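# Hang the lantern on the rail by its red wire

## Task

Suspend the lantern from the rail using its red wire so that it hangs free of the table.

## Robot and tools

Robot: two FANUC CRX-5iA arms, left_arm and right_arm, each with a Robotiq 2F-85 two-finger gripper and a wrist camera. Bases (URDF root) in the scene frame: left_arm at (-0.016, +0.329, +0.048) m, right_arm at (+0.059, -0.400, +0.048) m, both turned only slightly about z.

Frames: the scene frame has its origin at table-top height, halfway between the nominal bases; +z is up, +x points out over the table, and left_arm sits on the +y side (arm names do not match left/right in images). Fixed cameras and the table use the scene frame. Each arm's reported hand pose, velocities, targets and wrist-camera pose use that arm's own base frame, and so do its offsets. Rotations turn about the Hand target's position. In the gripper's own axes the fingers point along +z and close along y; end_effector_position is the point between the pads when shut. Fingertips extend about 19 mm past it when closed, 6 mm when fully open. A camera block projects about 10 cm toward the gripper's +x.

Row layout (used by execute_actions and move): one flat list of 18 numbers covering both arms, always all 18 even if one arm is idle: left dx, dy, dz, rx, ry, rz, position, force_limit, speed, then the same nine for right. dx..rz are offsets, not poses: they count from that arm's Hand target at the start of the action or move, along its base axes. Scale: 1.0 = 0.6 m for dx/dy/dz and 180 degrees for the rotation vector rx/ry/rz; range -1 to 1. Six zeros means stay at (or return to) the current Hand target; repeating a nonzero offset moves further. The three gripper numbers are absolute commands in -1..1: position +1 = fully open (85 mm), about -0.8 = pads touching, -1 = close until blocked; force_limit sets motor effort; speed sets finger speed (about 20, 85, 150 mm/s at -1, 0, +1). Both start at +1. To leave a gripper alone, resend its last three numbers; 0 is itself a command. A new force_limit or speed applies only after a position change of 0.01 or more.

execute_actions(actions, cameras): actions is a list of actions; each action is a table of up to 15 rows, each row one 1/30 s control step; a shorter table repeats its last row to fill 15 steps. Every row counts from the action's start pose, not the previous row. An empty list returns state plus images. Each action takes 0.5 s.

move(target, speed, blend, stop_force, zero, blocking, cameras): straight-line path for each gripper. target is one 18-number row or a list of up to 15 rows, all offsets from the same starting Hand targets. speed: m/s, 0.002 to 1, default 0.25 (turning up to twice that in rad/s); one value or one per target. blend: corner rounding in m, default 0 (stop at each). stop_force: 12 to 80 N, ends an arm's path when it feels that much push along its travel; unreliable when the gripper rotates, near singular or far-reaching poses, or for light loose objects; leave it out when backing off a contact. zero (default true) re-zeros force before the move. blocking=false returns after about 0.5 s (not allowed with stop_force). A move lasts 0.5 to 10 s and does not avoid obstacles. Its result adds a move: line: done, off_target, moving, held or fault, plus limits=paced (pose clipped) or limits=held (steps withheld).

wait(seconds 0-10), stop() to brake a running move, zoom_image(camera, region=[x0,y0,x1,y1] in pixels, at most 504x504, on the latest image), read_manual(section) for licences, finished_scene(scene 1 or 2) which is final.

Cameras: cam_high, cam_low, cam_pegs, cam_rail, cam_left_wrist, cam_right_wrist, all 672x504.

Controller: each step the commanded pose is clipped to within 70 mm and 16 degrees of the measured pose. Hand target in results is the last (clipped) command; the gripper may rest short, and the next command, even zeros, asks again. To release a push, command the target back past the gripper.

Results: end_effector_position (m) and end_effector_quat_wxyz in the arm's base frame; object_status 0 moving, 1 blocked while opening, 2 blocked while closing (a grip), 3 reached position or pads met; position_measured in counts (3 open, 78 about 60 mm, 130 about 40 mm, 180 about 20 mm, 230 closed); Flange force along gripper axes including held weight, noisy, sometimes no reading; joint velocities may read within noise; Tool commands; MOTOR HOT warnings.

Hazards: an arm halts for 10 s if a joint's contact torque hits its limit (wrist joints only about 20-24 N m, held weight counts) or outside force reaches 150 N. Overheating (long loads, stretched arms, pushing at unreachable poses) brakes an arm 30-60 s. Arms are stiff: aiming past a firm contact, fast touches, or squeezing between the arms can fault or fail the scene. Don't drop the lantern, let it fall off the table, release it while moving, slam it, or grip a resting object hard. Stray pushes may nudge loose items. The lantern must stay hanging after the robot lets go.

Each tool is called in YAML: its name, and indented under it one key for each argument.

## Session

execute_actions:
  actions: []

Scene clock: 0.00 s.
left_arm: end_effector_position=(+0.3805, -0.0038, +0.0989) position_measured=3 object_status=3 end_effector_quat_wxyz=(-0.070, -0.431, +0.881, -0.181) | right_arm: end_effector_position=(+0.4787, +0.3955, +0.2839) position_measured=3 object_status=3 end_effector_quat_wxyz=(+0.281, +0.830, -0.178, +0.448)
Joint positions: left_arm=[0.62 -0.028 -0.633 0.36 -1.196 0.118] | right_arm=[1.247 0.564 0.073 0.955 -1.704 1.28]
Joint velocities: within noise
Flange force (N): no reading
Hand target: left_arm +0.3805, -0.0038, +0.0989; -0.070, -0.431, +0.881, -0.181 | right_arm +0.4787, +0.3955, +0.2839; +0.281, +0.830, -0.178, +0.448
Tool commands: left_gripper/position=+1.0 left_gripper/force_limit=+1.0 left_gripper/speed=+1.0 right_gripper/position=+1.0 right_gripper/force_limit=+1.0 right_gripper/speed=+1.0
camera_calibration:
cam_left_wrist: T_world_to_cam=[[-0.784918, 0.568311, -0.246834, 0.325719], [0.577531, 0.815351, 0.0407507, -0.202576], [0.224416, -0.110568, -0.968201, 0.140669], [0, 0, 0, 1]] pos_world=[0.341088, -0.00438589, 0.224849]
cam_right_wrist: T_world_to_cam=[[-0.569285, -0.756199, 0.322612, 0.48841], [-0.709684, 0.2539, -0.657178, 0.442366], [0.415046, -0.603074, -0.681204, 0.362592], [0, 0, 0, 1]] pos_world=[0.441492, 0.475687, 0.380146]

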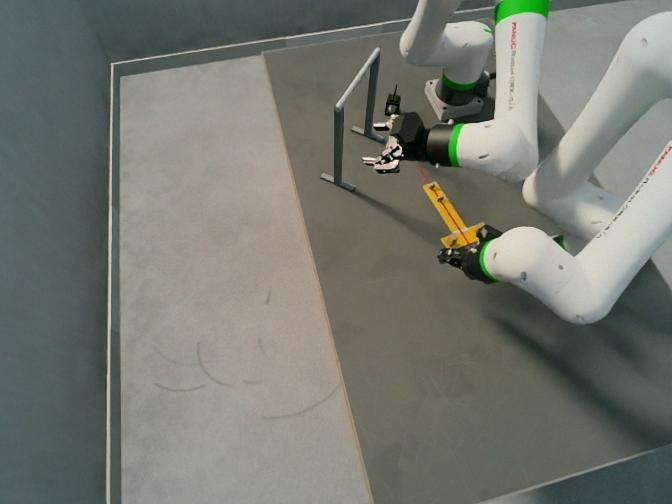

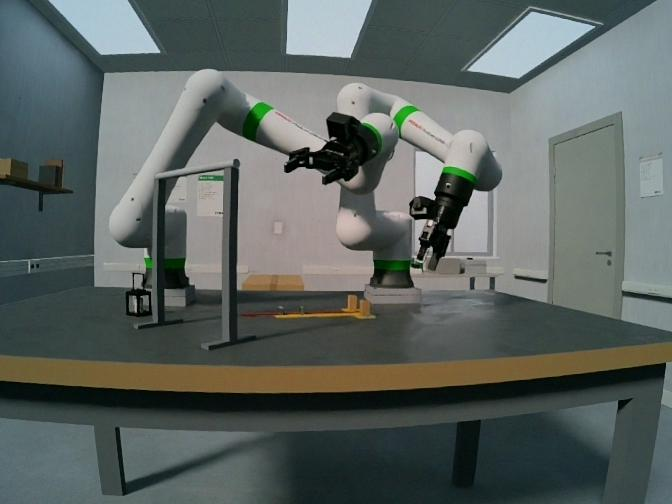

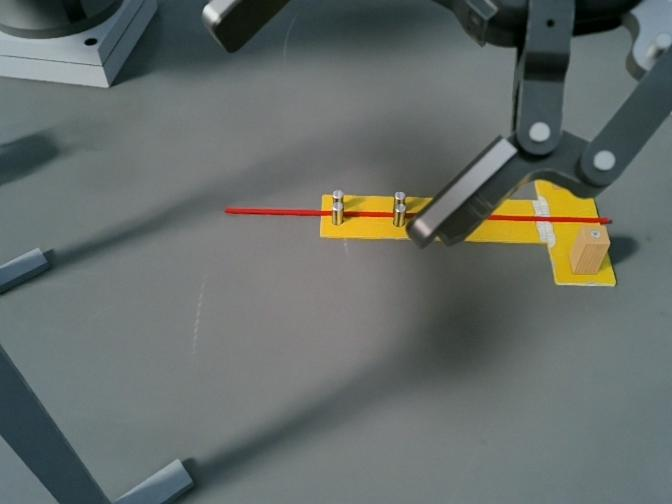

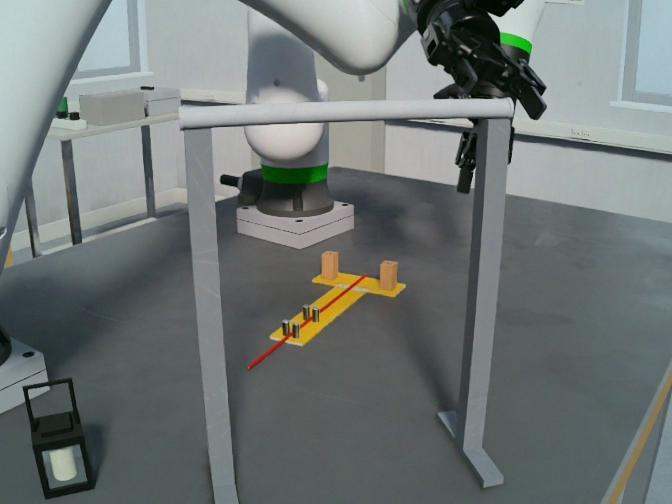

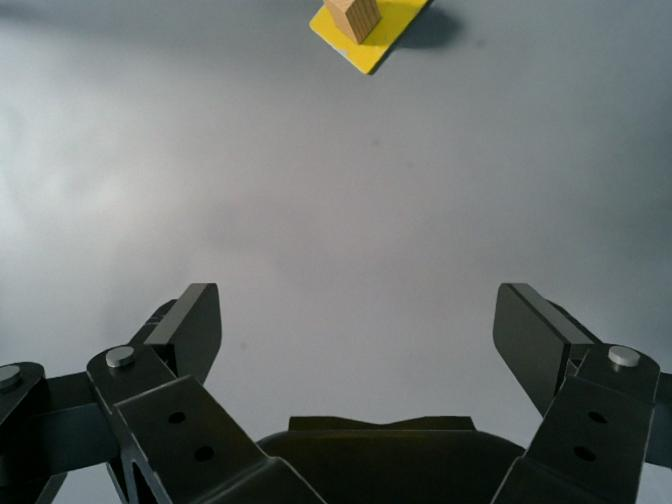

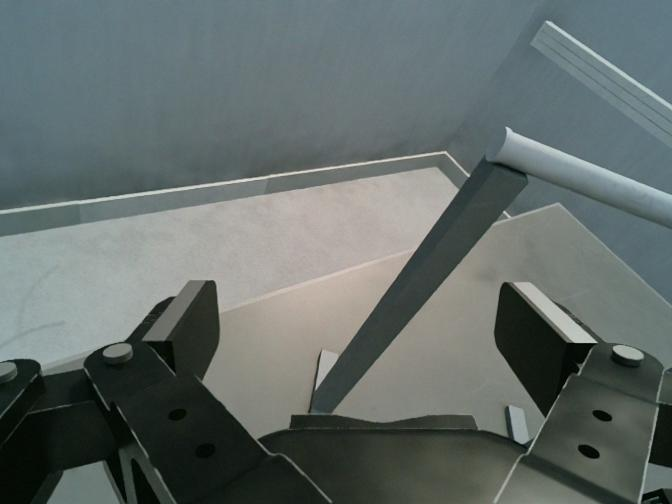

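move:
  target: [0,0,0.08,0,0,0,0.5,-0.6,-0.3,-0.398,-0.2,0,0.398,-0.029,-0.49,-1,-0.6,-0.3]

move:
  target: [-0.11,-0.214,0.05,0.1227,-0.0342,-0.2255,0.5,-0.6,-0.3,0,0,0,0,0,0,-1,-0.6,-0.3]
  cameras: ["all"]

Scene clock: 6.30 s.
left_arm: end_effector_position=(+0.3805, -0.0038, +0.1469) position_measured=66 object_status=3 end_effector_quat_wxyz=(-0.070, -0.431, +0.881, -0.181) | right_arm: end_effector_position=(+0.2399, +0.2755, +0.2839) position_measured=232 object_status=3 end_effector_quat_wxyz=(+0.001, -0.469, +0.883, +0.000)
Joint positions: left_arm=[0.622 -0.084 -0.56 0.345 -1.318 0.164] | right_arm=[1.22 -0.218 -0.193 0.002 -1.595 -0.243]
Flange force (N): left_arm=[3.5 1.1 0.2] | right_arm=[-4.1 2.3 -3.8]
Hand target: left_arm +0.3805, -0.0038, +0.1469; -0.070, -0.431, +0.881, -0.181 | right_arm +0.2399, +0.2755, +0.2839; +0.001, -0.469, +0.883, +0.000
Off the commanded pose: left_arm 0.000 m, 0 deg | right_arm 0.000 m, 0 deg.
move: done

Scene clock: 8.37 s.
left_arm: end_effector_position=(+0.3145, -0.1322, +0.1770) position_measured=66 object_status=3 end_effector_quat_wxyz=(+0.000, -0.096, +0.995, +0.000) | right_arm: end_effector_position=(+0.2399, +0.2755, +0.2839) position_measured=232 object_status=3 end_effector_quat_wxyz=(+0.001, -0.469, +0.883, +0.000)
Joint positions: left_arm=[-0.008 -0.257 -0.473 -0.001 -1.356 0.201] | right_arm=[1.22 -0.218 -0.193 0.002 -1.595 -0.243]
Flange force (N): left_arm=[3.7 -1.4 0.4] | right_arm=[-4.7 2.8 -3.8]
Hand target: left_arm +0.3145, -0.1322, +0.1769; +0.000, -0.096, +0.995, +0.000 | right_arm +0.2399, +0.2755, +0.2839; +0.001, -0.469, +0.883, +0.000
Off the commanded pose: left_arm 0.000 m, 0 deg | right_arm 0.000 m, 0 deg.
move: done
camera_calibration:
cam_left_wrist: T_world_to_cam=[[-0.19034, 0.981618, 0.014022, 0.18761], [0.928056, 0.175259, 0.328627, -0.308745], [0.320129, 0.075564, -0.944356, 0.207072], [0, 0, 0, 1]] pos_world=[0.255953, -0.145698, 0.294381]
cam_right_wrist: T_world_to_cam=[[-0.82809, 0.559537, 0.0344414, 0.0432125], [0.538596, 0.777048, 0.325747, -0.419312], [0.155505, 0.288298, -0.944829, 0.280889], [0, 0, 0, 1]] pos_world=[0.217944, 0.220667, 0.400493]

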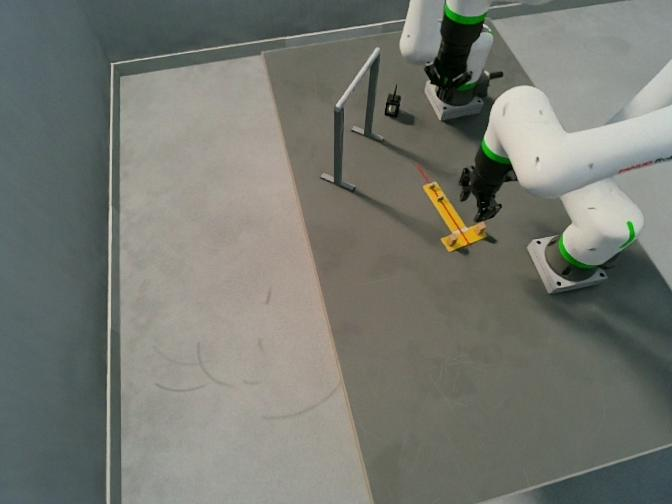

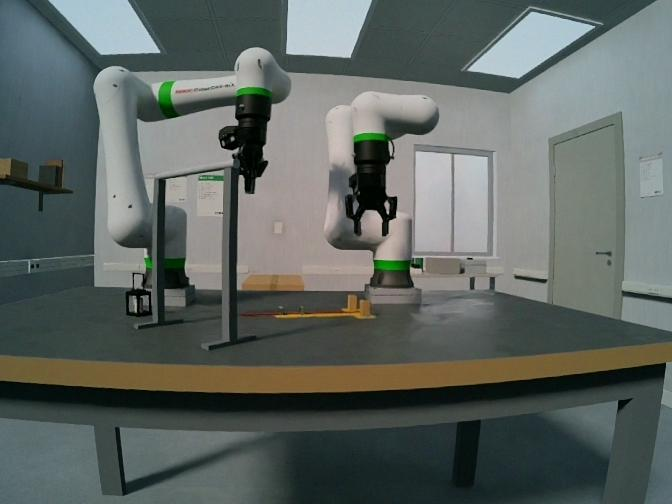

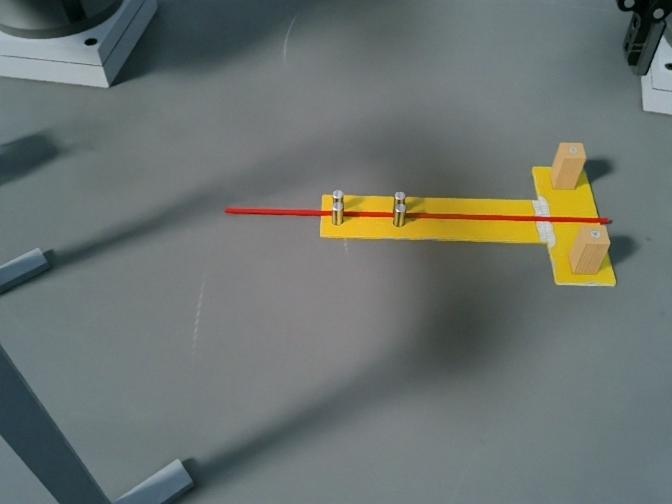

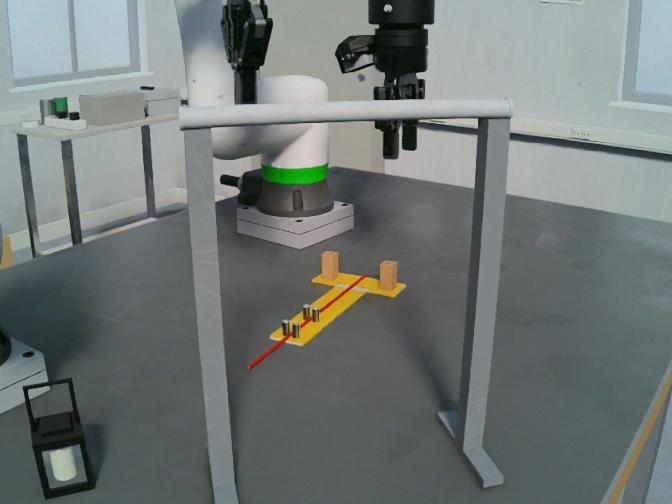

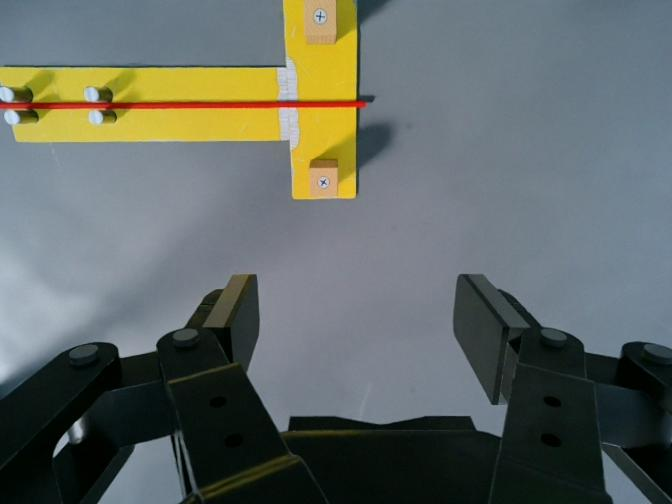

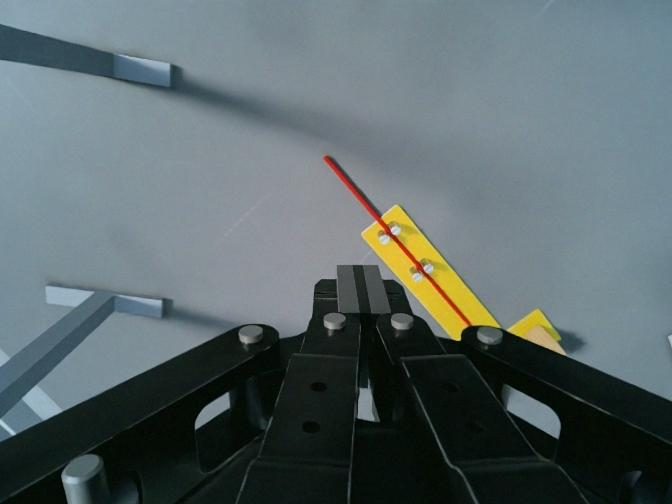

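move:
  target:
    - [-0.0125,-0.0167,-0.18,0,0,0,0.5,-0.6,-0.3,0,0,0,0,0,0,-1,-0.6,-0.3]
    - [-0.0125,-0.0167,-0.3115,0,0,0,0.5,-0.6,-0.3,0,0,0,0,0,0,-1,-0.6,-0.3]
  speed: [0.2,0.1]
  cameras: ["cam_left_wrist","cam_pegs"]

move:
  target: [0,0,0,0,0,0,-1,-0.6,-1,0,0,0,0,0,0,-1,-0.6,-0.3]
  cameras: ["cam_left_wrist","cam_right_wrist"]

Scene clock: 10.93 s.
left_arm: end_effector_position=(+0.3070, -0.1422, -0.0099) position_measured=66 object_status=3 end_effector_quat_wxyz=(+0.000, -0.096, +0.995, +0.000) | right_arm: end_effector_position=(+0.2399, +0.2755, +0.2839) position_measured=232 object_status=3 end_effector_quat_wxyz=(+0.001, -0.469, +0.883, +0.000)
Joint positions: left_arm=[-0.04 -0.006 -0.754 -0.001 -0.823 0.234] | right_arm=[1.22 -0.218 -0.193 0.002 -1.595 -0.243]
Flange force (N): left_arm=[3.4 0.8 -2.4] | right_arm=[-4.7 2.6 -3.5]
Hand target: left_arm +0.3070, -0.1422, -0.0100; +0.000, -0.096, +0.995, +0.000 | right_arm +0.2399, +0.2755, +0.2839; +0.001, -0.469, +0.883, +0.000
Off the commanded pose: left_arm 0.000 m, 0 deg | right_arm 0.000 m, 0 deg.
move: done
camera_calibration:
cam_left_wrist: T_world_to_cam=[[-0.19034, 0.981618, 0.014022, 0.198619], [0.928056, 0.175259, 0.328627, -0.238612], [0.320129, 0.075564, -0.944356, 0.0337286], [0, 0, 0, 1]] pos_world=[0.248453, -0.155698, 0.107481]
Images, in order (width x height): cam_pegs 672x504, cam_left_wrist 672x504.

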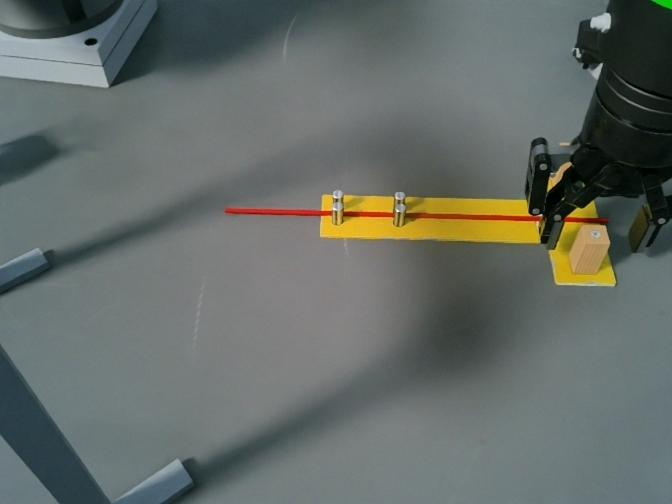

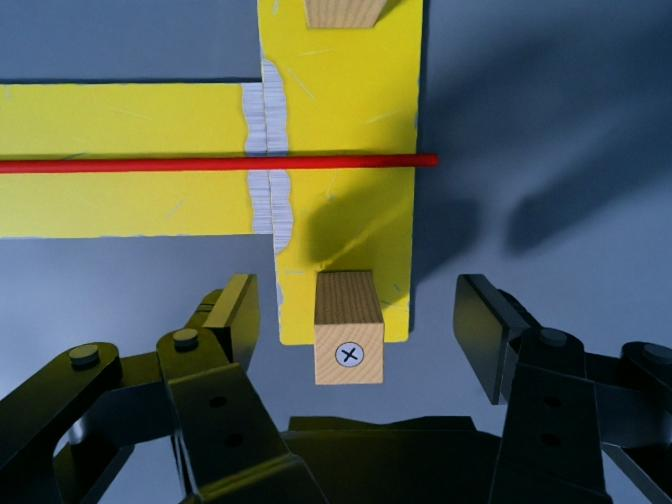

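Scene clock: 13.37 s.
left_arm: end_effector_position=(+0.3070, -0.1422, -0.0100) position_measured=180 object_status=0 end_effector_quat_wxyz=(+0.000, -0.096, +0.995, +0.000) | right_arm: end_effector_position=(+0.2399, +0.2755, +0.2839) position_measured=232 object_status=3 end_effector_quat_wxyz=(+0.001, -0.469, +0.883, +0.000)
Joint positions: left_arm=[-0.04 -0.006 -0.754 -0.001 -0.823 0.234] | right_arm=[1.22 -0.218 -0.193 0.002 -1.595 -0.243]
Flange force (N): left_arm=[5.0 4.4 -17.6] | right_arm=[-5.5 2.5 -3.8]
Hand target: left_arm +0.3070, -0.1422, -0.0100; +0.000, -0.096, +0.995, +0.000 | right_arm +0.2399, +0.2755, +0.2839; +0.001, -0.469, +0.883, +0.000
Off the commanded pose: left_arm 0.000 m, 0 deg | right_arm 0.000 m, 0 deg.
move: done
camera_calibration:
cam_left_wrist: T_world_to_cam=[[-0.190236, 0.981637, 0.0140783, 0.198689], [0.928108, 0.175151, 0.328538, -0.238616], [0.320039, 0.075566, -0.944386, 0.033762], [0, 0, 0, 1]] pos_world=[0.248454, -0.155798, 0.107482]
cam_right_wrist: T_world_to_cam=[[-0.82809, 0.559537, 0.0344414, 0.0432125], [0.538596, 0.777048, 0.325747, -0.419312], [0.155505, 0.288298, -0.944829, 0.280889], [0, 0, 0, 1]] pos_world=[0.217944, 0.220667, 0.400493]
Images, in order (width x height): cam_left_wrist 672x504, cam_right_wrist 672x504.

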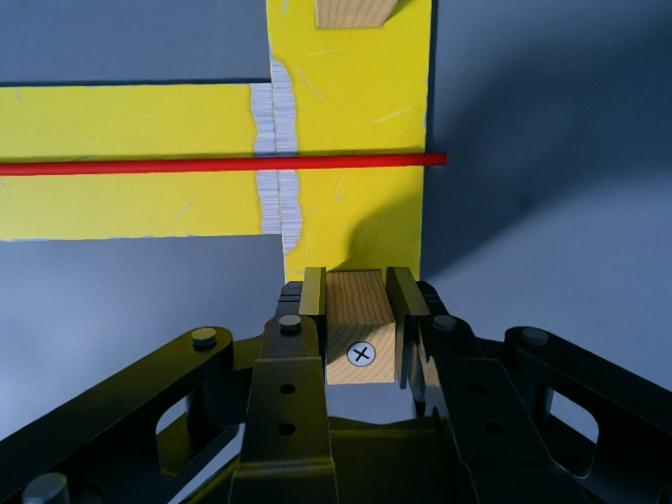

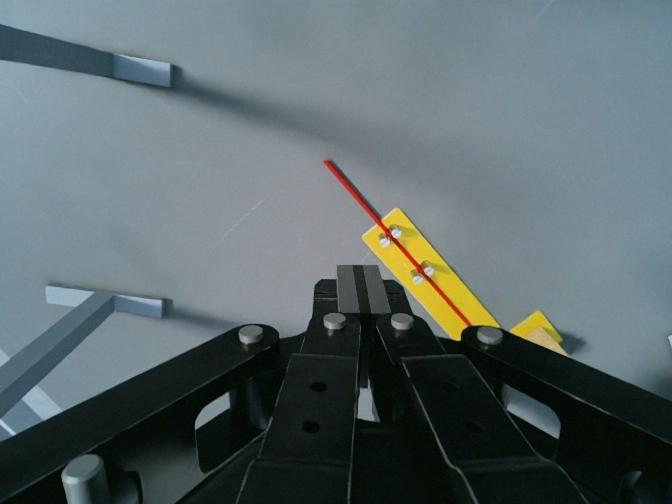

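move:
  target: [0,0,0,0,0,0,-1,-0.6,-1,-0.067,0.012,-0.35,0,0,0,-1,-0.6,-0.3]
  cameras: ["cam_pegs","cam_right_wrist"]

Scene clock: 15.30 s.
left_arm: end_effector_position=(+0.3070, -0.1422, -0.0100) position_measured=180 object_status=2 end_effector_quat_wxyz=(+0.000, -0.096, +0.995, +0.000) | right_arm: end_effector_position=(+0.1997, +0.2827, +0.0740) position_measured=232 object_status=3 end_effector_quat_wxyz=(+0.001, -0.469, +0.883, +0.000)
Joint positions: left_arm=[-0.04 -0.006 -0.754 -0.001 -0.823 0.234] | right_arm=[1.343 -0.141 -0.638 0.002 -1.074 -0.367]
Flange force (N): left_arm=[5.1 4.7 -17.3] | right_arm=[-5.5 2.9 -1.0]
Hand target: left_arm +0.3070, -0.1422, -0.0100; +0.000, -0.096, +0.995, +0.000 | right_arm +0.1997, +0.2827, +0.0739; +0.001, -0.469, +0.883, +0.000
Off the commanded pose: left_arm 0.000 m, 0 deg | right_arm 0.000 m, 0 deg.
move: done
camera_calibration:
cam_right_wrist: T_world_to_cam=[[-0.8281, 0.559518, 0.0344939, 0.0131235], [0.538582, 0.777027, 0.32582, -0.334855], [0.1555, 0.28839, -0.944802, 0.086625], [0, 0, 0, 1]] pos_world=[0.177744, 0.227867, 0.190493]
Images, in order (width x height): cam_pegs 672x504, cam_right_wrist 672x504.

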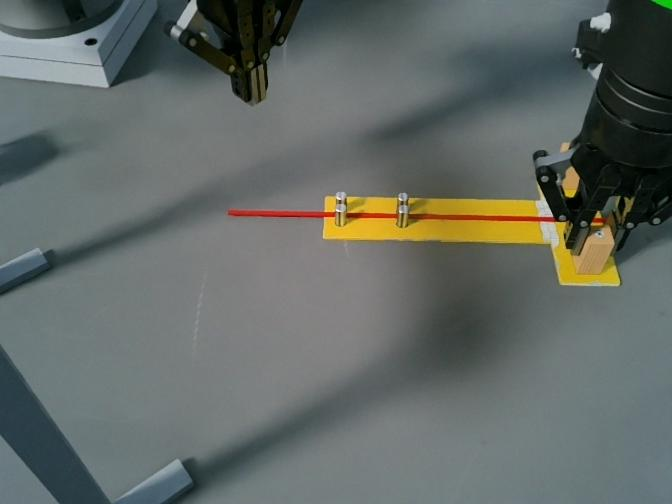

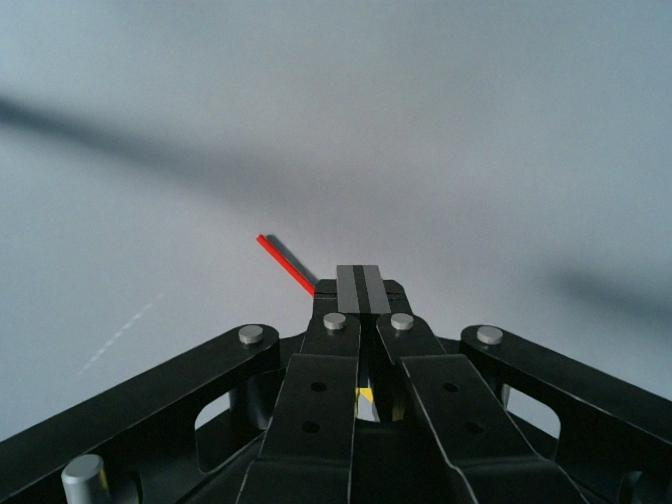

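move:
  target:
    - [0,0,0,0,0,0,-1,-0.6,-1,0.1057,0.0612,-0.08,0,0,0,-1,-0.6,-0.3]
    - [0,0,0,0,0,0,-1,-0.6,-1,0.1057,0.0612,-0.161,0,0,0,-1,-0.6,-0.3]
  speed: 0.08
  cameras: ["cam_pegs","cam_right_wrist"]

Scene clock: 18.90 s.
left_arm: end_effector_position=(+0.3070, -0.1422, -0.0100) position_measured=180 object_status=2 end_effector_quat_wxyz=(+0.000, -0.096, +0.995, +0.000) | right_arm: end_effector_position=(+0.2631, +0.3194, -0.0227) position_measured=232 object_status=3 end_effector_quat_wxyz=(+0.001, -0.469, +0.883, +0.000)
Joint positions: left_arm=[-0.04 -0.006 -0.754 -0.001 -0.823 0.234] | right_arm=[1.203 0.201 -0.563 0.002 -0.807 -0.227]
Flange force (N): left_arm=[5.1 4.7 -17.6] | right_arm=[-5.9 1.9 1.6]
Hand target: left_arm +0.3070, -0.1422, -0.0100; +0.000, -0.096, +0.995, +0.000 | right_arm +0.2631, +0.3194, -0.0227; +0.001, -0.469, +0.883, +0.000
Off the commanded pose: left_arm 0.000 m, 0 deg | right_arm 0.000 m, 0 deg.
move: done
camera_calibration:
cam_right_wrist: T_world_to_cam=[[-0.828037, 0.559604, 0.034618, 0.048318], [0.538706, 0.776963, 0.325767, -0.366129], [0.155404, 0.288396, -0.944816, -0.025092], [0, 0, 0, 1]] pos_world=[0.241144, 0.264666, 0.0938927]
Images, in order (width x height): cam_pegs 672x504, cam_right_wrist 672x504.

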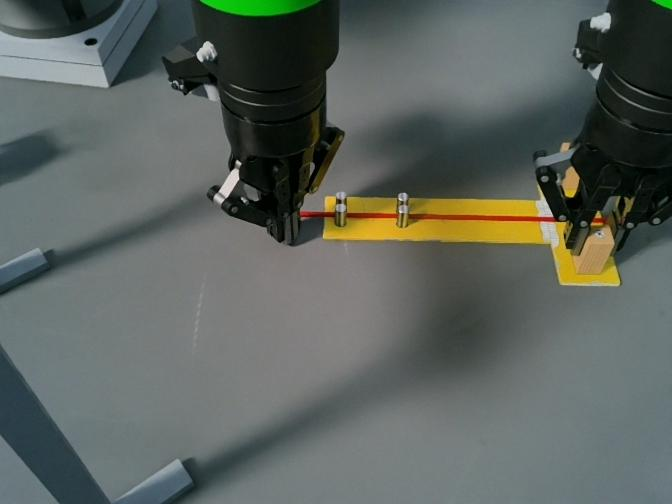

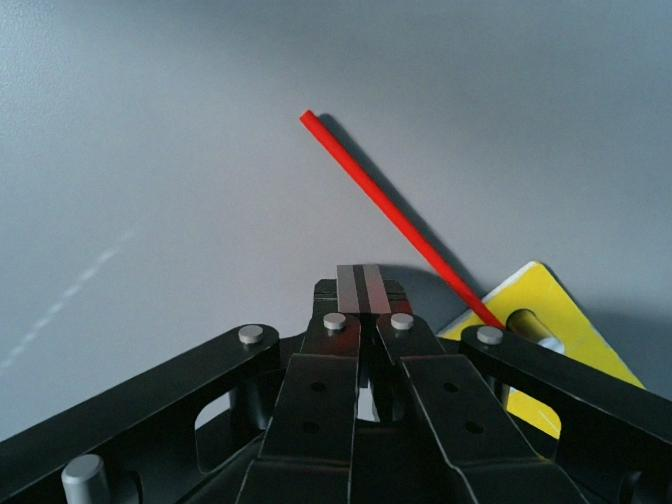

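move:
  target:
    - [0,0,0,0,0,0,-1,-0.6,-1,-0.0238,-0.0032,0,0,0,0,-1,-0.6,-0.3]
    - [0,0,0,0,0,0,-1,-0.6,-1,-0.0533,-0.0115,0,0,0,0,-1,-0.6,-0.3]
    - [0,0,0,0,0,0,-1,-0.6,-1,-0.0837,-0.009,0,0,0,0,-1,-0.6,-0.3]
    - [0,0,0,0,0,0,-1,-0.6,-1,-0.1115,0.0035,0,0,0,0,-1,-0.6,-0.3]
    - [0,0,0,0,0,0,-1,-0.6,-1,-0.1333,0.0248,0,0,0,0,-1,-0.6,-0.3]
    - [0,0,0,0,0,0,-1,-0.6,-1,-0.1465,0.0523,0,0,0,0,-1,-0.6,-0.3]
    - [0,0,0,0,0,0,-1,-0.6,-1,-0.1493,0.0826,0,0,0,0,-1,-0.6,-0.3]
    - [0,0,0,0,0,0,-1,-0.6,-1,-0.1418,0.1123,0,0,0,0,-1,-0.6,-0.3]
    - [0,0,0,0,0,0,-1,-0.6,-1,-0.1343,0.1256,0,0,0,0,-1,-0.6,-0.3]
  speed: 0.05
  blend: 0.006
  cameras: ["cam_pegs","cam_right_wrist"]

Scene clock: 22.73 s.
left_arm: end_effector_position=(+0.3070, -0.1422, -0.0100) position_measured=180 object_status=2 end_effector_quat_wxyz=(+0.000, -0.096, +0.995, +0.000) | right_arm: end_effector_position=(+0.1826, +0.3948, -0.0226) position_measured=232 object_status=3 end_effector_quat_wxyz=(+0.001, -0.469, +0.883, +0.000)
Joint positions: left_arm=[-0.04 -0.006 -0.754 -0.001 -0.823 0.234] | right_arm=[1.443 0.246 -0.504 0.003 -0.821 -0.467]
Flange force (N): left_arm=[-0.8 12.4 -15.6] | right_arm=[3.8 4.6 -1.7]
Hand target: left_arm +0.3070, -0.1422, -0.0100; +0.000, -0.096, +0.995, +0.000 | right_arm +0.1826, +0.3948, -0.0227; +0.001, -0.469, +0.883, +0.000
Off the commanded pose: left_arm 0.000 m, 0 deg | right_arm 0.000 m, 0 deg.
move: done; blend cut to 0.0046 m at target 8
camera_calibration:
cam_right_wrist: T_world_to_cam=[[-0.828134, 0.559475, 0.0343894, -0.0603973], [0.538497, 0.77705, 0.325904, -0.381278], [0.155613, 0.288411, -0.944777, -0.0343394], [0, 0, 0, 1]] pos_world=[0.160644, 0.339967, 0.0938939]
Images, in order (width x height): cam_pegs 672x504, cam_right_wrist 672x504.

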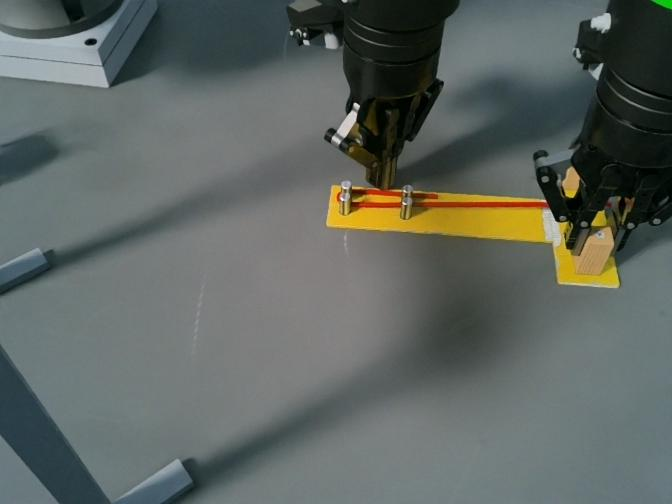

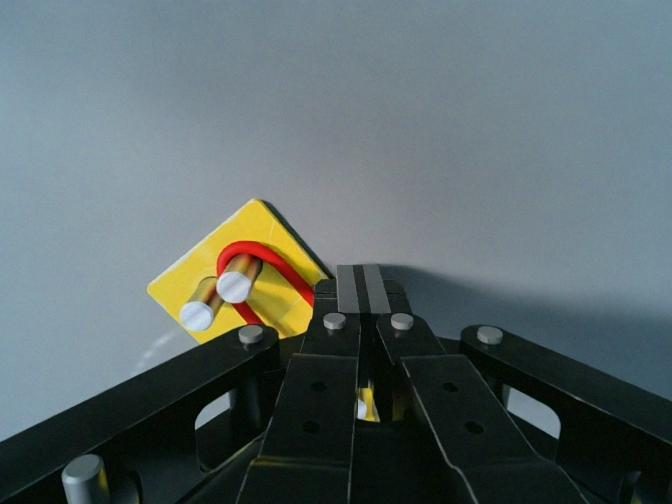

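move:
  target:
    - [0,0,0,0,0,0,-1,-0.6,-1,-0.05,-0.02,0,0,0,0,-1,-0.6,-0.3]
    - [0,0,0,0,0,0,-1,-0.6,-1,-0.05,-0.02,0.12,0,0,0,-1,-0.6,-0.3]
  speed: [0.05,0.2]
  cameras: ["cam_pegs","cam_right_wrist"]

zoom_image:
  camera: "cam_pegs"
  region: [280, 120, 660, 320]

Scene clock: 24.53 s.
left_arm: end_effector_position=(+0.3070, -0.1422, -0.0100) position_measured=180 object_status=2 end_effector_quat_wxyz=(+0.000, -0.096, +0.995, +0.000) | right_arm: end_effector_position=(+0.1526, +0.3828, +0.0493) position_measured=232 object_status=3 end_effector_quat_wxyz=(+0.001, -0.469, +0.883, -0.001)
Joint positions: left_arm=[-0.04 -0.006 -0.754 -0.001 -0.823 0.234] | right_arm=[1.514 0.071 -0.501 0.002 -1 -0.538]
Flange force (N): left_arm=[2.2 1.3 -3.6] | right_arm=[-6.3 3.5 1.3]
Hand target: left_arm +0.3070, -0.1422, -0.0100; +0.000, -0.096, +0.995, +0.000 | right_arm +0.1526, +0.3828, +0.0493; +0.001, -0.469, +0.883, +0.000
Off the commanded pose: left_arm 0.000 m, 0 deg | right_arm 0.000 m, 0 deg.
move: done
camera_calibration:
cam_right_wrist: T_world_to_cam=[[-0.82809, 0.559537, 0.0344414, -0.081038], [0.538596, 0.777048, 0.325747, -0.379249], [0.155505, 0.288298, -0.944829, 0.041873], [0, 0, 0, 1]] pos_world=[0.130644, 0.327967, 0.165893]
Images, in order (width x height): cam_pegs 672x504, cam_right_wrist 672x504.

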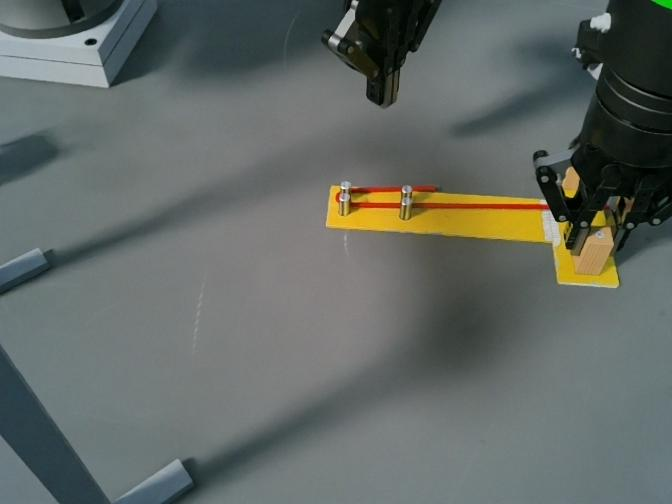

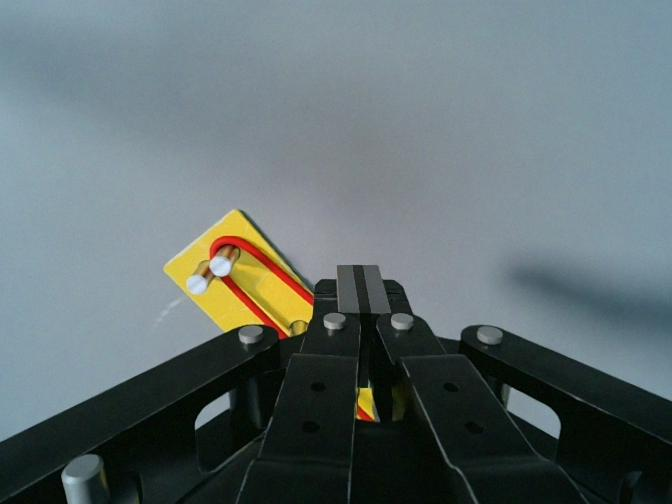

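Scaled by 1.326 from the camera's 672x504 image, which has a finer 960x720 frame.

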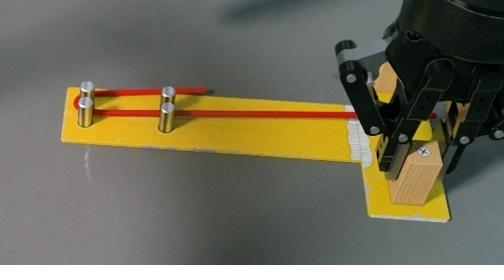

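move:
  target: [0,0,0,0,0,0,-1,-0.6,-1,0.0773,0.1412,0.03,0,0,0.2417,-0.3,-0.6,-0.3]
  cameras: ["cam_pegs","cam_right_wrist"]

Scene clock: 27.70 s.
left_arm: end_effector_position=(+0.3070, -0.1422, -0.0100) position_measured=180 object_status=2 end_effector_quat_wxyz=(+0.000, -0.096, +0.995, +0.000) | right_arm: end_effector_position=(+0.1989, +0.4675, +0.0673) position_measured=167 object_status=3 end_effector_quat_wxyz=(-0.001, +0.763, -0.646, +0.000)
Joint positions: left_arm=[-0.04 -0.006 -0.754 -0.001 -0.823 0.234] | right_arm=[1.428 0.272 -0.213 0.001 -1.085 0.307]
Flange force (N): left_arm=[2.0 1.2 -3.2] | right_arm=[-8.1 -3.2 0.7]
Hand target: left_arm +0.3070, -0.1422, -0.0100; +0.000, -0.096, +0.995, +0.000 | right_arm +0.1989, +0.4675, +0.0673; -0.001, +0.763, -0.646, +0.000
Off the commanded pose: left_arm 0.000 m, 0 deg | right_arm 0.000 m, 0 deg.
move: done
camera_calibration:
cam_right_wrist: T_world_to_cam=[[-0.985824, -0.164203, 0.0344628, 0.279028], [-0.14425, 0.934394, 0.325728, -0.413655], [-0.0856875, 0.31614, -0.944835, 0.0622014], [0, 0, 0, 1]] pos_world=[0.220733, 0.41267, 0.183893]
Images, in order (width x height): cam_pegs 672x504, cam_right_wrist 672x504.

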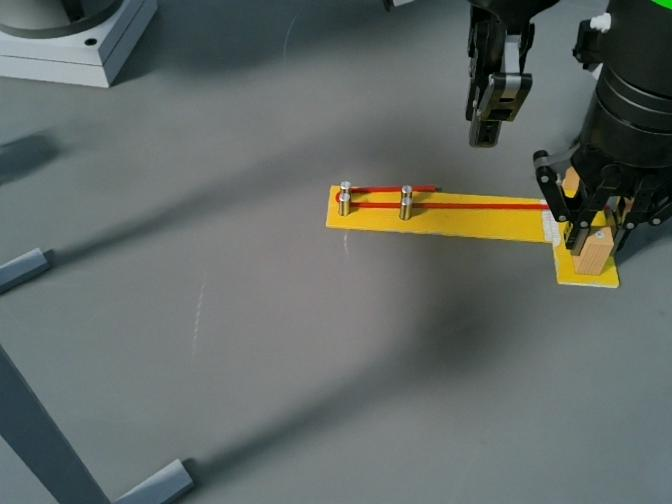

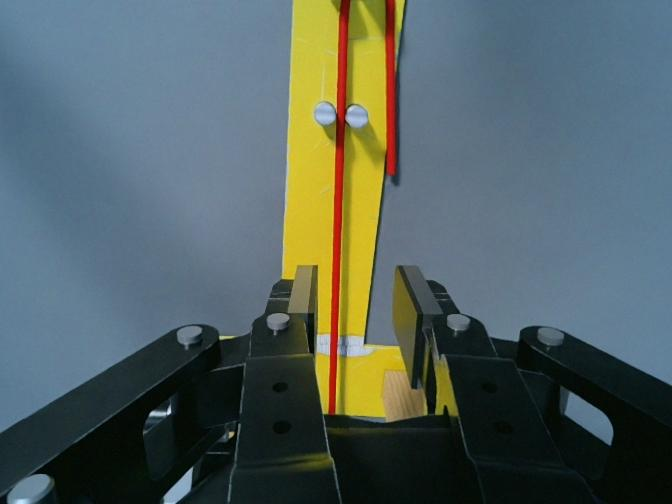

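move:
  target: [0,0,0,0,0,0,-1,-0.6,-1,0.0025,0.0133,-0.1485,0,0,-0.0078,-0.3,-0.6,-0.3]
  speed: 0.12

move:
  target:
    - [0,0,0,0,0,0,-1,-0.6,-1,0,0,0,0,0,0,-1,-0.6,-1]
    - [0,0,0,0,0,0,-1,-0.6,-1,0.0085,-0.0594,0.002,0,0,0,-1,-0.6,-1]
  speed: 0.04

move:
  target:
    - [0,0,0,0,0,0,-1,-0.6,-1,0,0,0,0,0,0,-0.3,-0.6,-0.5]
    - [0,0,0,0,0,0,-1,-0.6,-1,-0.0085,0.0594,-0.002,0,0,0,-0.3,-0.6,-0.5]
    - [0,0,0,0,0,0,-1,-0.6,-1,-0.0085,0.0594,-0.002,0,0,0,-1,-0.6,-1]
    - [0,0,0,0,0,0,-1,-0.6,-1,0,0,0,0,0,0,-1,-0.6,-1]
  speed: 0.05

move:
  target:
    - [0,0,0,0,0,0,-1,-0.6,-1,0,0,0,0,0,0,-0.3,-0.6,-0.5]
    - [0,0,0,0,0,0,-1,-0.6,-1,-0.0085,0.0594,0.14,0,0,0,-0.3,-0.6,-0.5]
  speed: 0.15
  cameras: ["cam_pegs","cam_right_wrist"]

Scene clock: 29.13 s.
left_arm: end_effector_position=(+0.3070, -0.1422, -0.0100) position_measured=180 object_status=2 end_effector_quat_wxyz=(+0.000, -0.096, +0.995, +0.000) | right_arm: end_effector_position=(+0.1991, +0.4687, +0.0518) position_measured=167 object_status=3 end_effector_quat_wxyz=(-0.001, +0.762, -0.648, +0.000)
Joint positions: left_arm=[-0.04 -0.006 -0.754 -0.001 -0.823 0.234] | right_arm=[1.428 0.293 -0.226 0.001 -1.05 0.303]
Flange force (N): left_arm=[2.3 1.6 -3.4] | right_arm=[-7.8 -2.5 0.4]
Hand target: left_arm +0.3070, -0.1422, -0.0100; +0.000, -0.096, +0.995, +0.000 | right_arm +0.1991, +0.4687, +0.0519; -0.001, +0.762, -0.648, +0.000 (not the last commanded pose)
Off the commanded pose: left_arm 0.000 m, 0 deg | right_arm 0.074 m, 1 deg.
move: held (right_arm; a check stopped the path); limits=held
pose unreachable (right arm): on one or more control steps of this call, first in action 0 (counted from 0), this arm could not follow its commanded pose, so it was not sent that pose on those steps. It may still have moved: this result reports where it is.
cause: moving toward the commanded pose would bring a part of the arm too close to another arm (a part of this arm just beyond joint 5 (wrist pitch) and a part of the left arm just beyond its joint 5 (wrist pitch), 5 mm apart when this arm was first held).

Scene clock: 31.80 s.
left_arm: end_effector_position=(+0.3070, -0.1422, -0.0100) position_measured=180 object_status=2 end_effector_quat_wxyz=(+0.000, -0.096, +0.995, +0.000) | right_arm: end_effector_position=(+0.2042, +0.4331, +0.0531) position_measured=230 object_status=3 end_effector_quat_wxyz=(-0.001, +0.762, -0.648, +0.000)
Joint positions: left_arm=[-0.04 -0.006 -0.754 -0.001 -0.823 0.234] | right_arm=[1.406 0.223 -0.313 0.001 -1.034 0.326]
Flange force (N): left_arm=[2.4 1.3 -3.7] | right_arm=[-8.1 -2.6 0.6]
Hand target: left_arm +0.3070, -0.1422, -0.0100; +0.000, -0.096, +0.995, +0.000 | right_arm +0.2042, +0.4330, +0.0531; -0.001, +0.762, -0.648, +0.000
Off the commanded pose: left_arm 0.000 m, 0 deg | right_arm 0.000 m, 0 deg.
move: done

Scene clock: 36.10 s.
left_arm: end_effector_position=(+0.3070, -0.1422, -0.0100) position_measured=180 object_status=2 end_effector_quat_wxyz=(+0.000, -0.096, +0.995, +0.000) | right_arm: end_effector_position=(+0.2042, +0.4331, +0.0531) position_measured=230 object_status=3 end_effector_quat_wxyz=(-0.001, +0.762, -0.648, +0.000)
Joint positions: left_arm=[-0.04 -0.006 -0.754 -0.001 -0.823 0.234] | right_arm=[1.406 0.223 -0.313 0.001 -1.034 0.326]
Flange force (N): left_arm=[1.9 0.9 -3.3] | right_arm=[-7.0 -1.6 1.2]
Hand target: left_arm +0.3070, -0.1422, -0.0100; +0.000, -0.096, +0.995, +0.000 | right_arm +0.2042, +0.4330, +0.0531; -0.001, +0.762, -0.648, +0.000
Off the commanded pose: left_arm 0.000 m, 0 deg | right_arm 0.000 m, 0 deg.
move: done

Scene clock: 37.90 s.
left_arm: end_effector_position=(+0.3070, -0.1422, -0.0100) position_measured=180 object_status=2 end_effector_quat_wxyz=(+0.000, -0.096, +0.995, +0.000) | right_arm: end_effector_position=(+0.1992, +0.4687, +0.1371) position_measured=167 object_status=3 end_effector_quat_wxyz=(-0.001, +0.762, -0.648, +0.000)
Joint positions: left_arm=[-0.04 -0.006 -0.754 -0.001 -0.823 0.234] | right_arm=[1.428 0.207 -0.117 0.001 -1.246 0.304]
Flange force (N): left_arm=[1.8 1.1 -3.6] | right_arm=[-7.3 -2.3 0.1]
Hand target: left_arm +0.3070, -0.1422, -0.0100; +0.000, -0.096, +0.995, +0.000 | right_arm +0.1991, +0.4687, +0.1371; -0.001, +0.762, -0.648, +0.000
Off the commanded pose: left_arm 0.000 m, 0 deg | right_arm 0.000 m, 0 deg.
move: done
camera_calibration:
cam_right_wrist: T_world_to_cam=[[-0.986476, -0.16021, 0.0345986, 0.275274], [-0.140435, 0.935025, 0.325585, -0.43844], [-0.0845125, 0.316323, -0.94488, 0.127389], [0, 0, 0, 1]] pos_world=[0.220745, 0.413758, 0.253592]
Images, in order (width x height): cam_pegs 672x504, cam_right_wrist 672x504.

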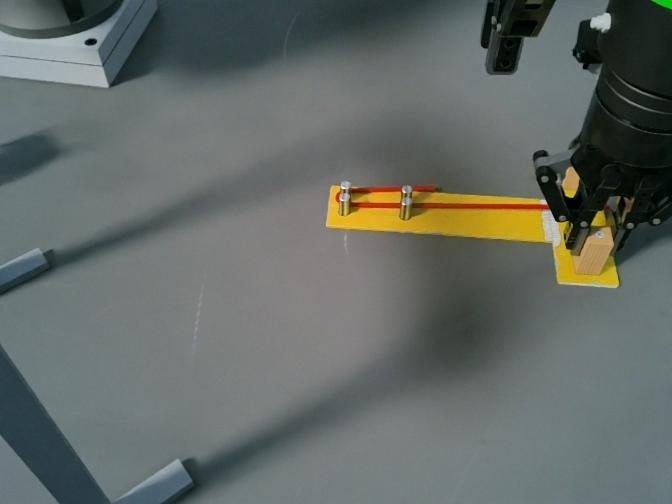

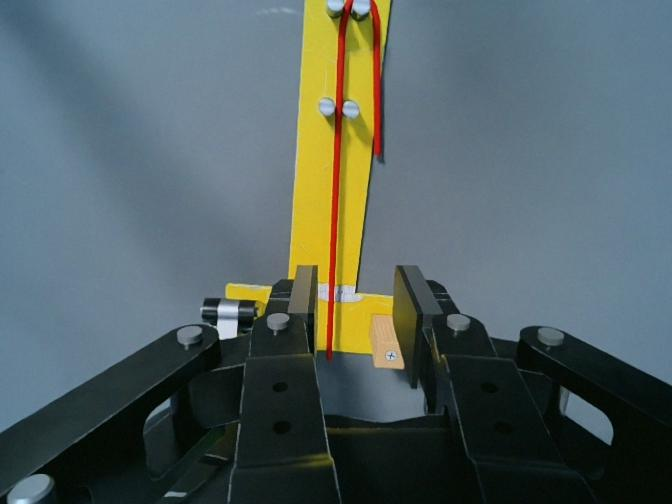

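move:
  target:
    - [0,0,0,0,0,0,-1,-0.6,-1,0,-0.01,-0.1,0.1,0,0,-0.3,-0.6,-0.5]
    - [0,0,0,0,0,0,-1,-0.6,-1,0.0035,-0.006,-0.2595,0.1,0,0,-0.3,-0.6,-0.5]
  speed: 0.12
  cameras: ["cam_pegs","cam_right_wrist"]

Scene clock: 40.97 s.
left_arm: end_effector_position=(+0.3070, -0.1422, -0.0100) position_measured=180 object_status=2 end_effector_quat_wxyz=(+0.000, -0.096, +0.995, +0.000) | right_arm: end_effector_position=(+0.2012, +0.4649, -0.0187) position_measured=167 object_status=3 end_effector_quat_wxyz=(-0.120, +0.752, -0.640, -0.101)
Joint positions: left_arm=[-0.04 -0.006 -0.754 -0.001 -0.823 0.234] | right_arm=[1.384 0.236 -0.518 -0.115 -0.51 0.439]
Flange force (N): left_arm=[2.1 2.1 -3.3] | right_arm=[-4.8 -2.6 4.8]
Hand target: left_arm +0.3070, -0.1422, -0.0100; +0.000, -0.096, +0.995, +0.000 | right_arm +0.2012, +0.4651, -0.0186; -0.120, +0.752, -0.640, -0.101
Off the commanded pose: left_arm 0.000 m, 0 deg | right_arm 0.000 m, 0 deg.
move: done
camera_calibration:
cam_right_wrist: T_world_to_cam=[[-0.986484, -0.163033, -0.0164318, 0.282489], [-0.140327, 0.788778, 0.598446, -0.310892], [-0.0846054, 0.592663, -0.800995, -0.14419], [0, 0, 0, 1]] pos_world=[0.222845, 0.376736, 0.0751983]
Images, in order (width x height): cam_pegs 672x504, cam_right_wrist 672x504.

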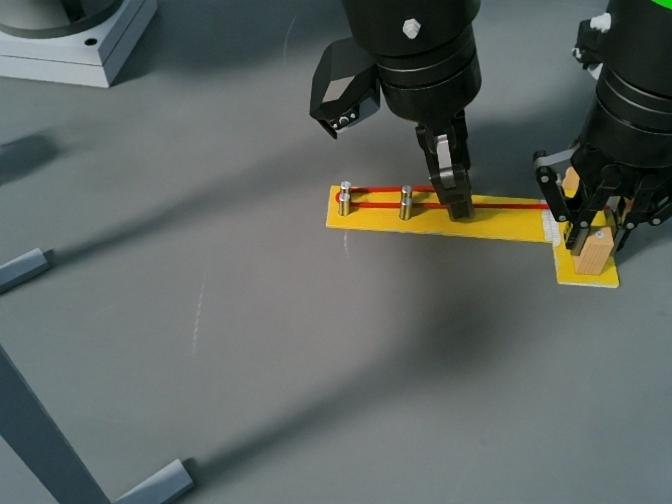

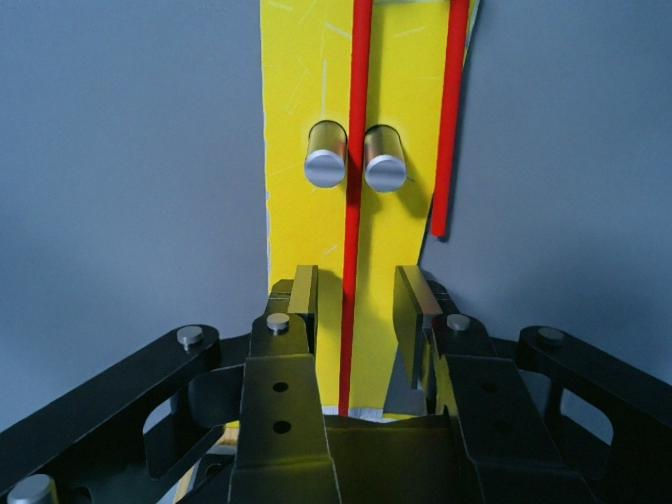

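move:
  target:
    - [0,0,0,0,0,0,-1,-0.6,-1,0,0,0,0,0,0,-1,0,-0.7]
    - [0,0,0,0,0,0,-1,-0.6,-1,0.006,-0.0413,0.002,0,0,0,-1,0,-0.7]
  speed: 0.04
  cameras: ["cam_right_wrist"]

Scene clock: 43.03 s.
left_arm: end_effector_position=(+0.3070, -0.1422, -0.0100) position_measured=180 object_status=2 end_effector_quat_wxyz=(+0.000, -0.096, +0.995, +0.000) | right_arm: end_effector_position=(+0.2048, +0.4403, -0.0174) position_measured=226 object_status=2 end_effector_quat_wxyz=(-0.120, +0.752, -0.640, -0.101)
Joint positions: left_arm=[-0.04 -0.006 -0.754 -0.001 -0.823 0.234] | right_arm=[1.362 0.191 -0.567 -0.13 -0.507 0.473]
Flange force (N): left_arm=[4.4 -2.5 -2.9] | right_arm=[-8.0 -4.8 5.8]
Hand target: left_arm +0.3070, -0.1422, -0.0100; +0.000, -0.096, +0.995, +0.000 | right_arm +0.2048, +0.4403, -0.0174; -0.120, +0.752, -0.640, -0.101
Off the commanded pose: left_arm 0.000 m, 0 deg | right_arm 0.000 m, 0 deg.
move: done
camera_calibration:
cam_right_wrist: T_world_to_cam=[[-0.986491, -0.162976, -0.0165578, 0.282024], [-0.140334, 0.788617, 0.598656, -0.29158], [-0.0845087, 0.592893, -0.800835, -0.1284], [0, 0, 0, 1]] pos_world=[0.226445, 0.352035, 0.0763991]
Images, in order (width x height): cam_right_wrist 672x504.

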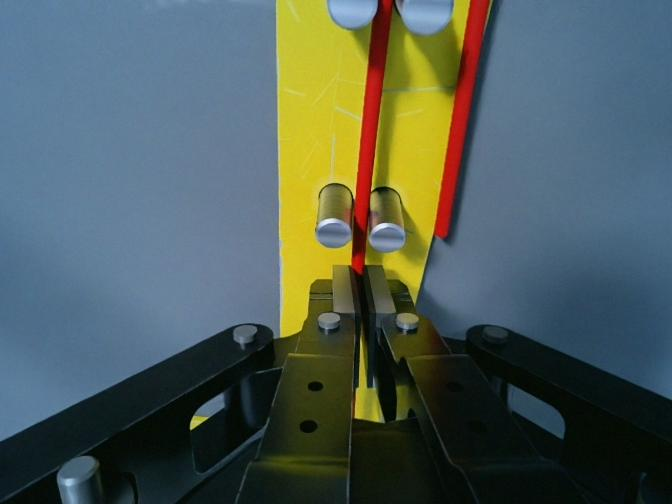

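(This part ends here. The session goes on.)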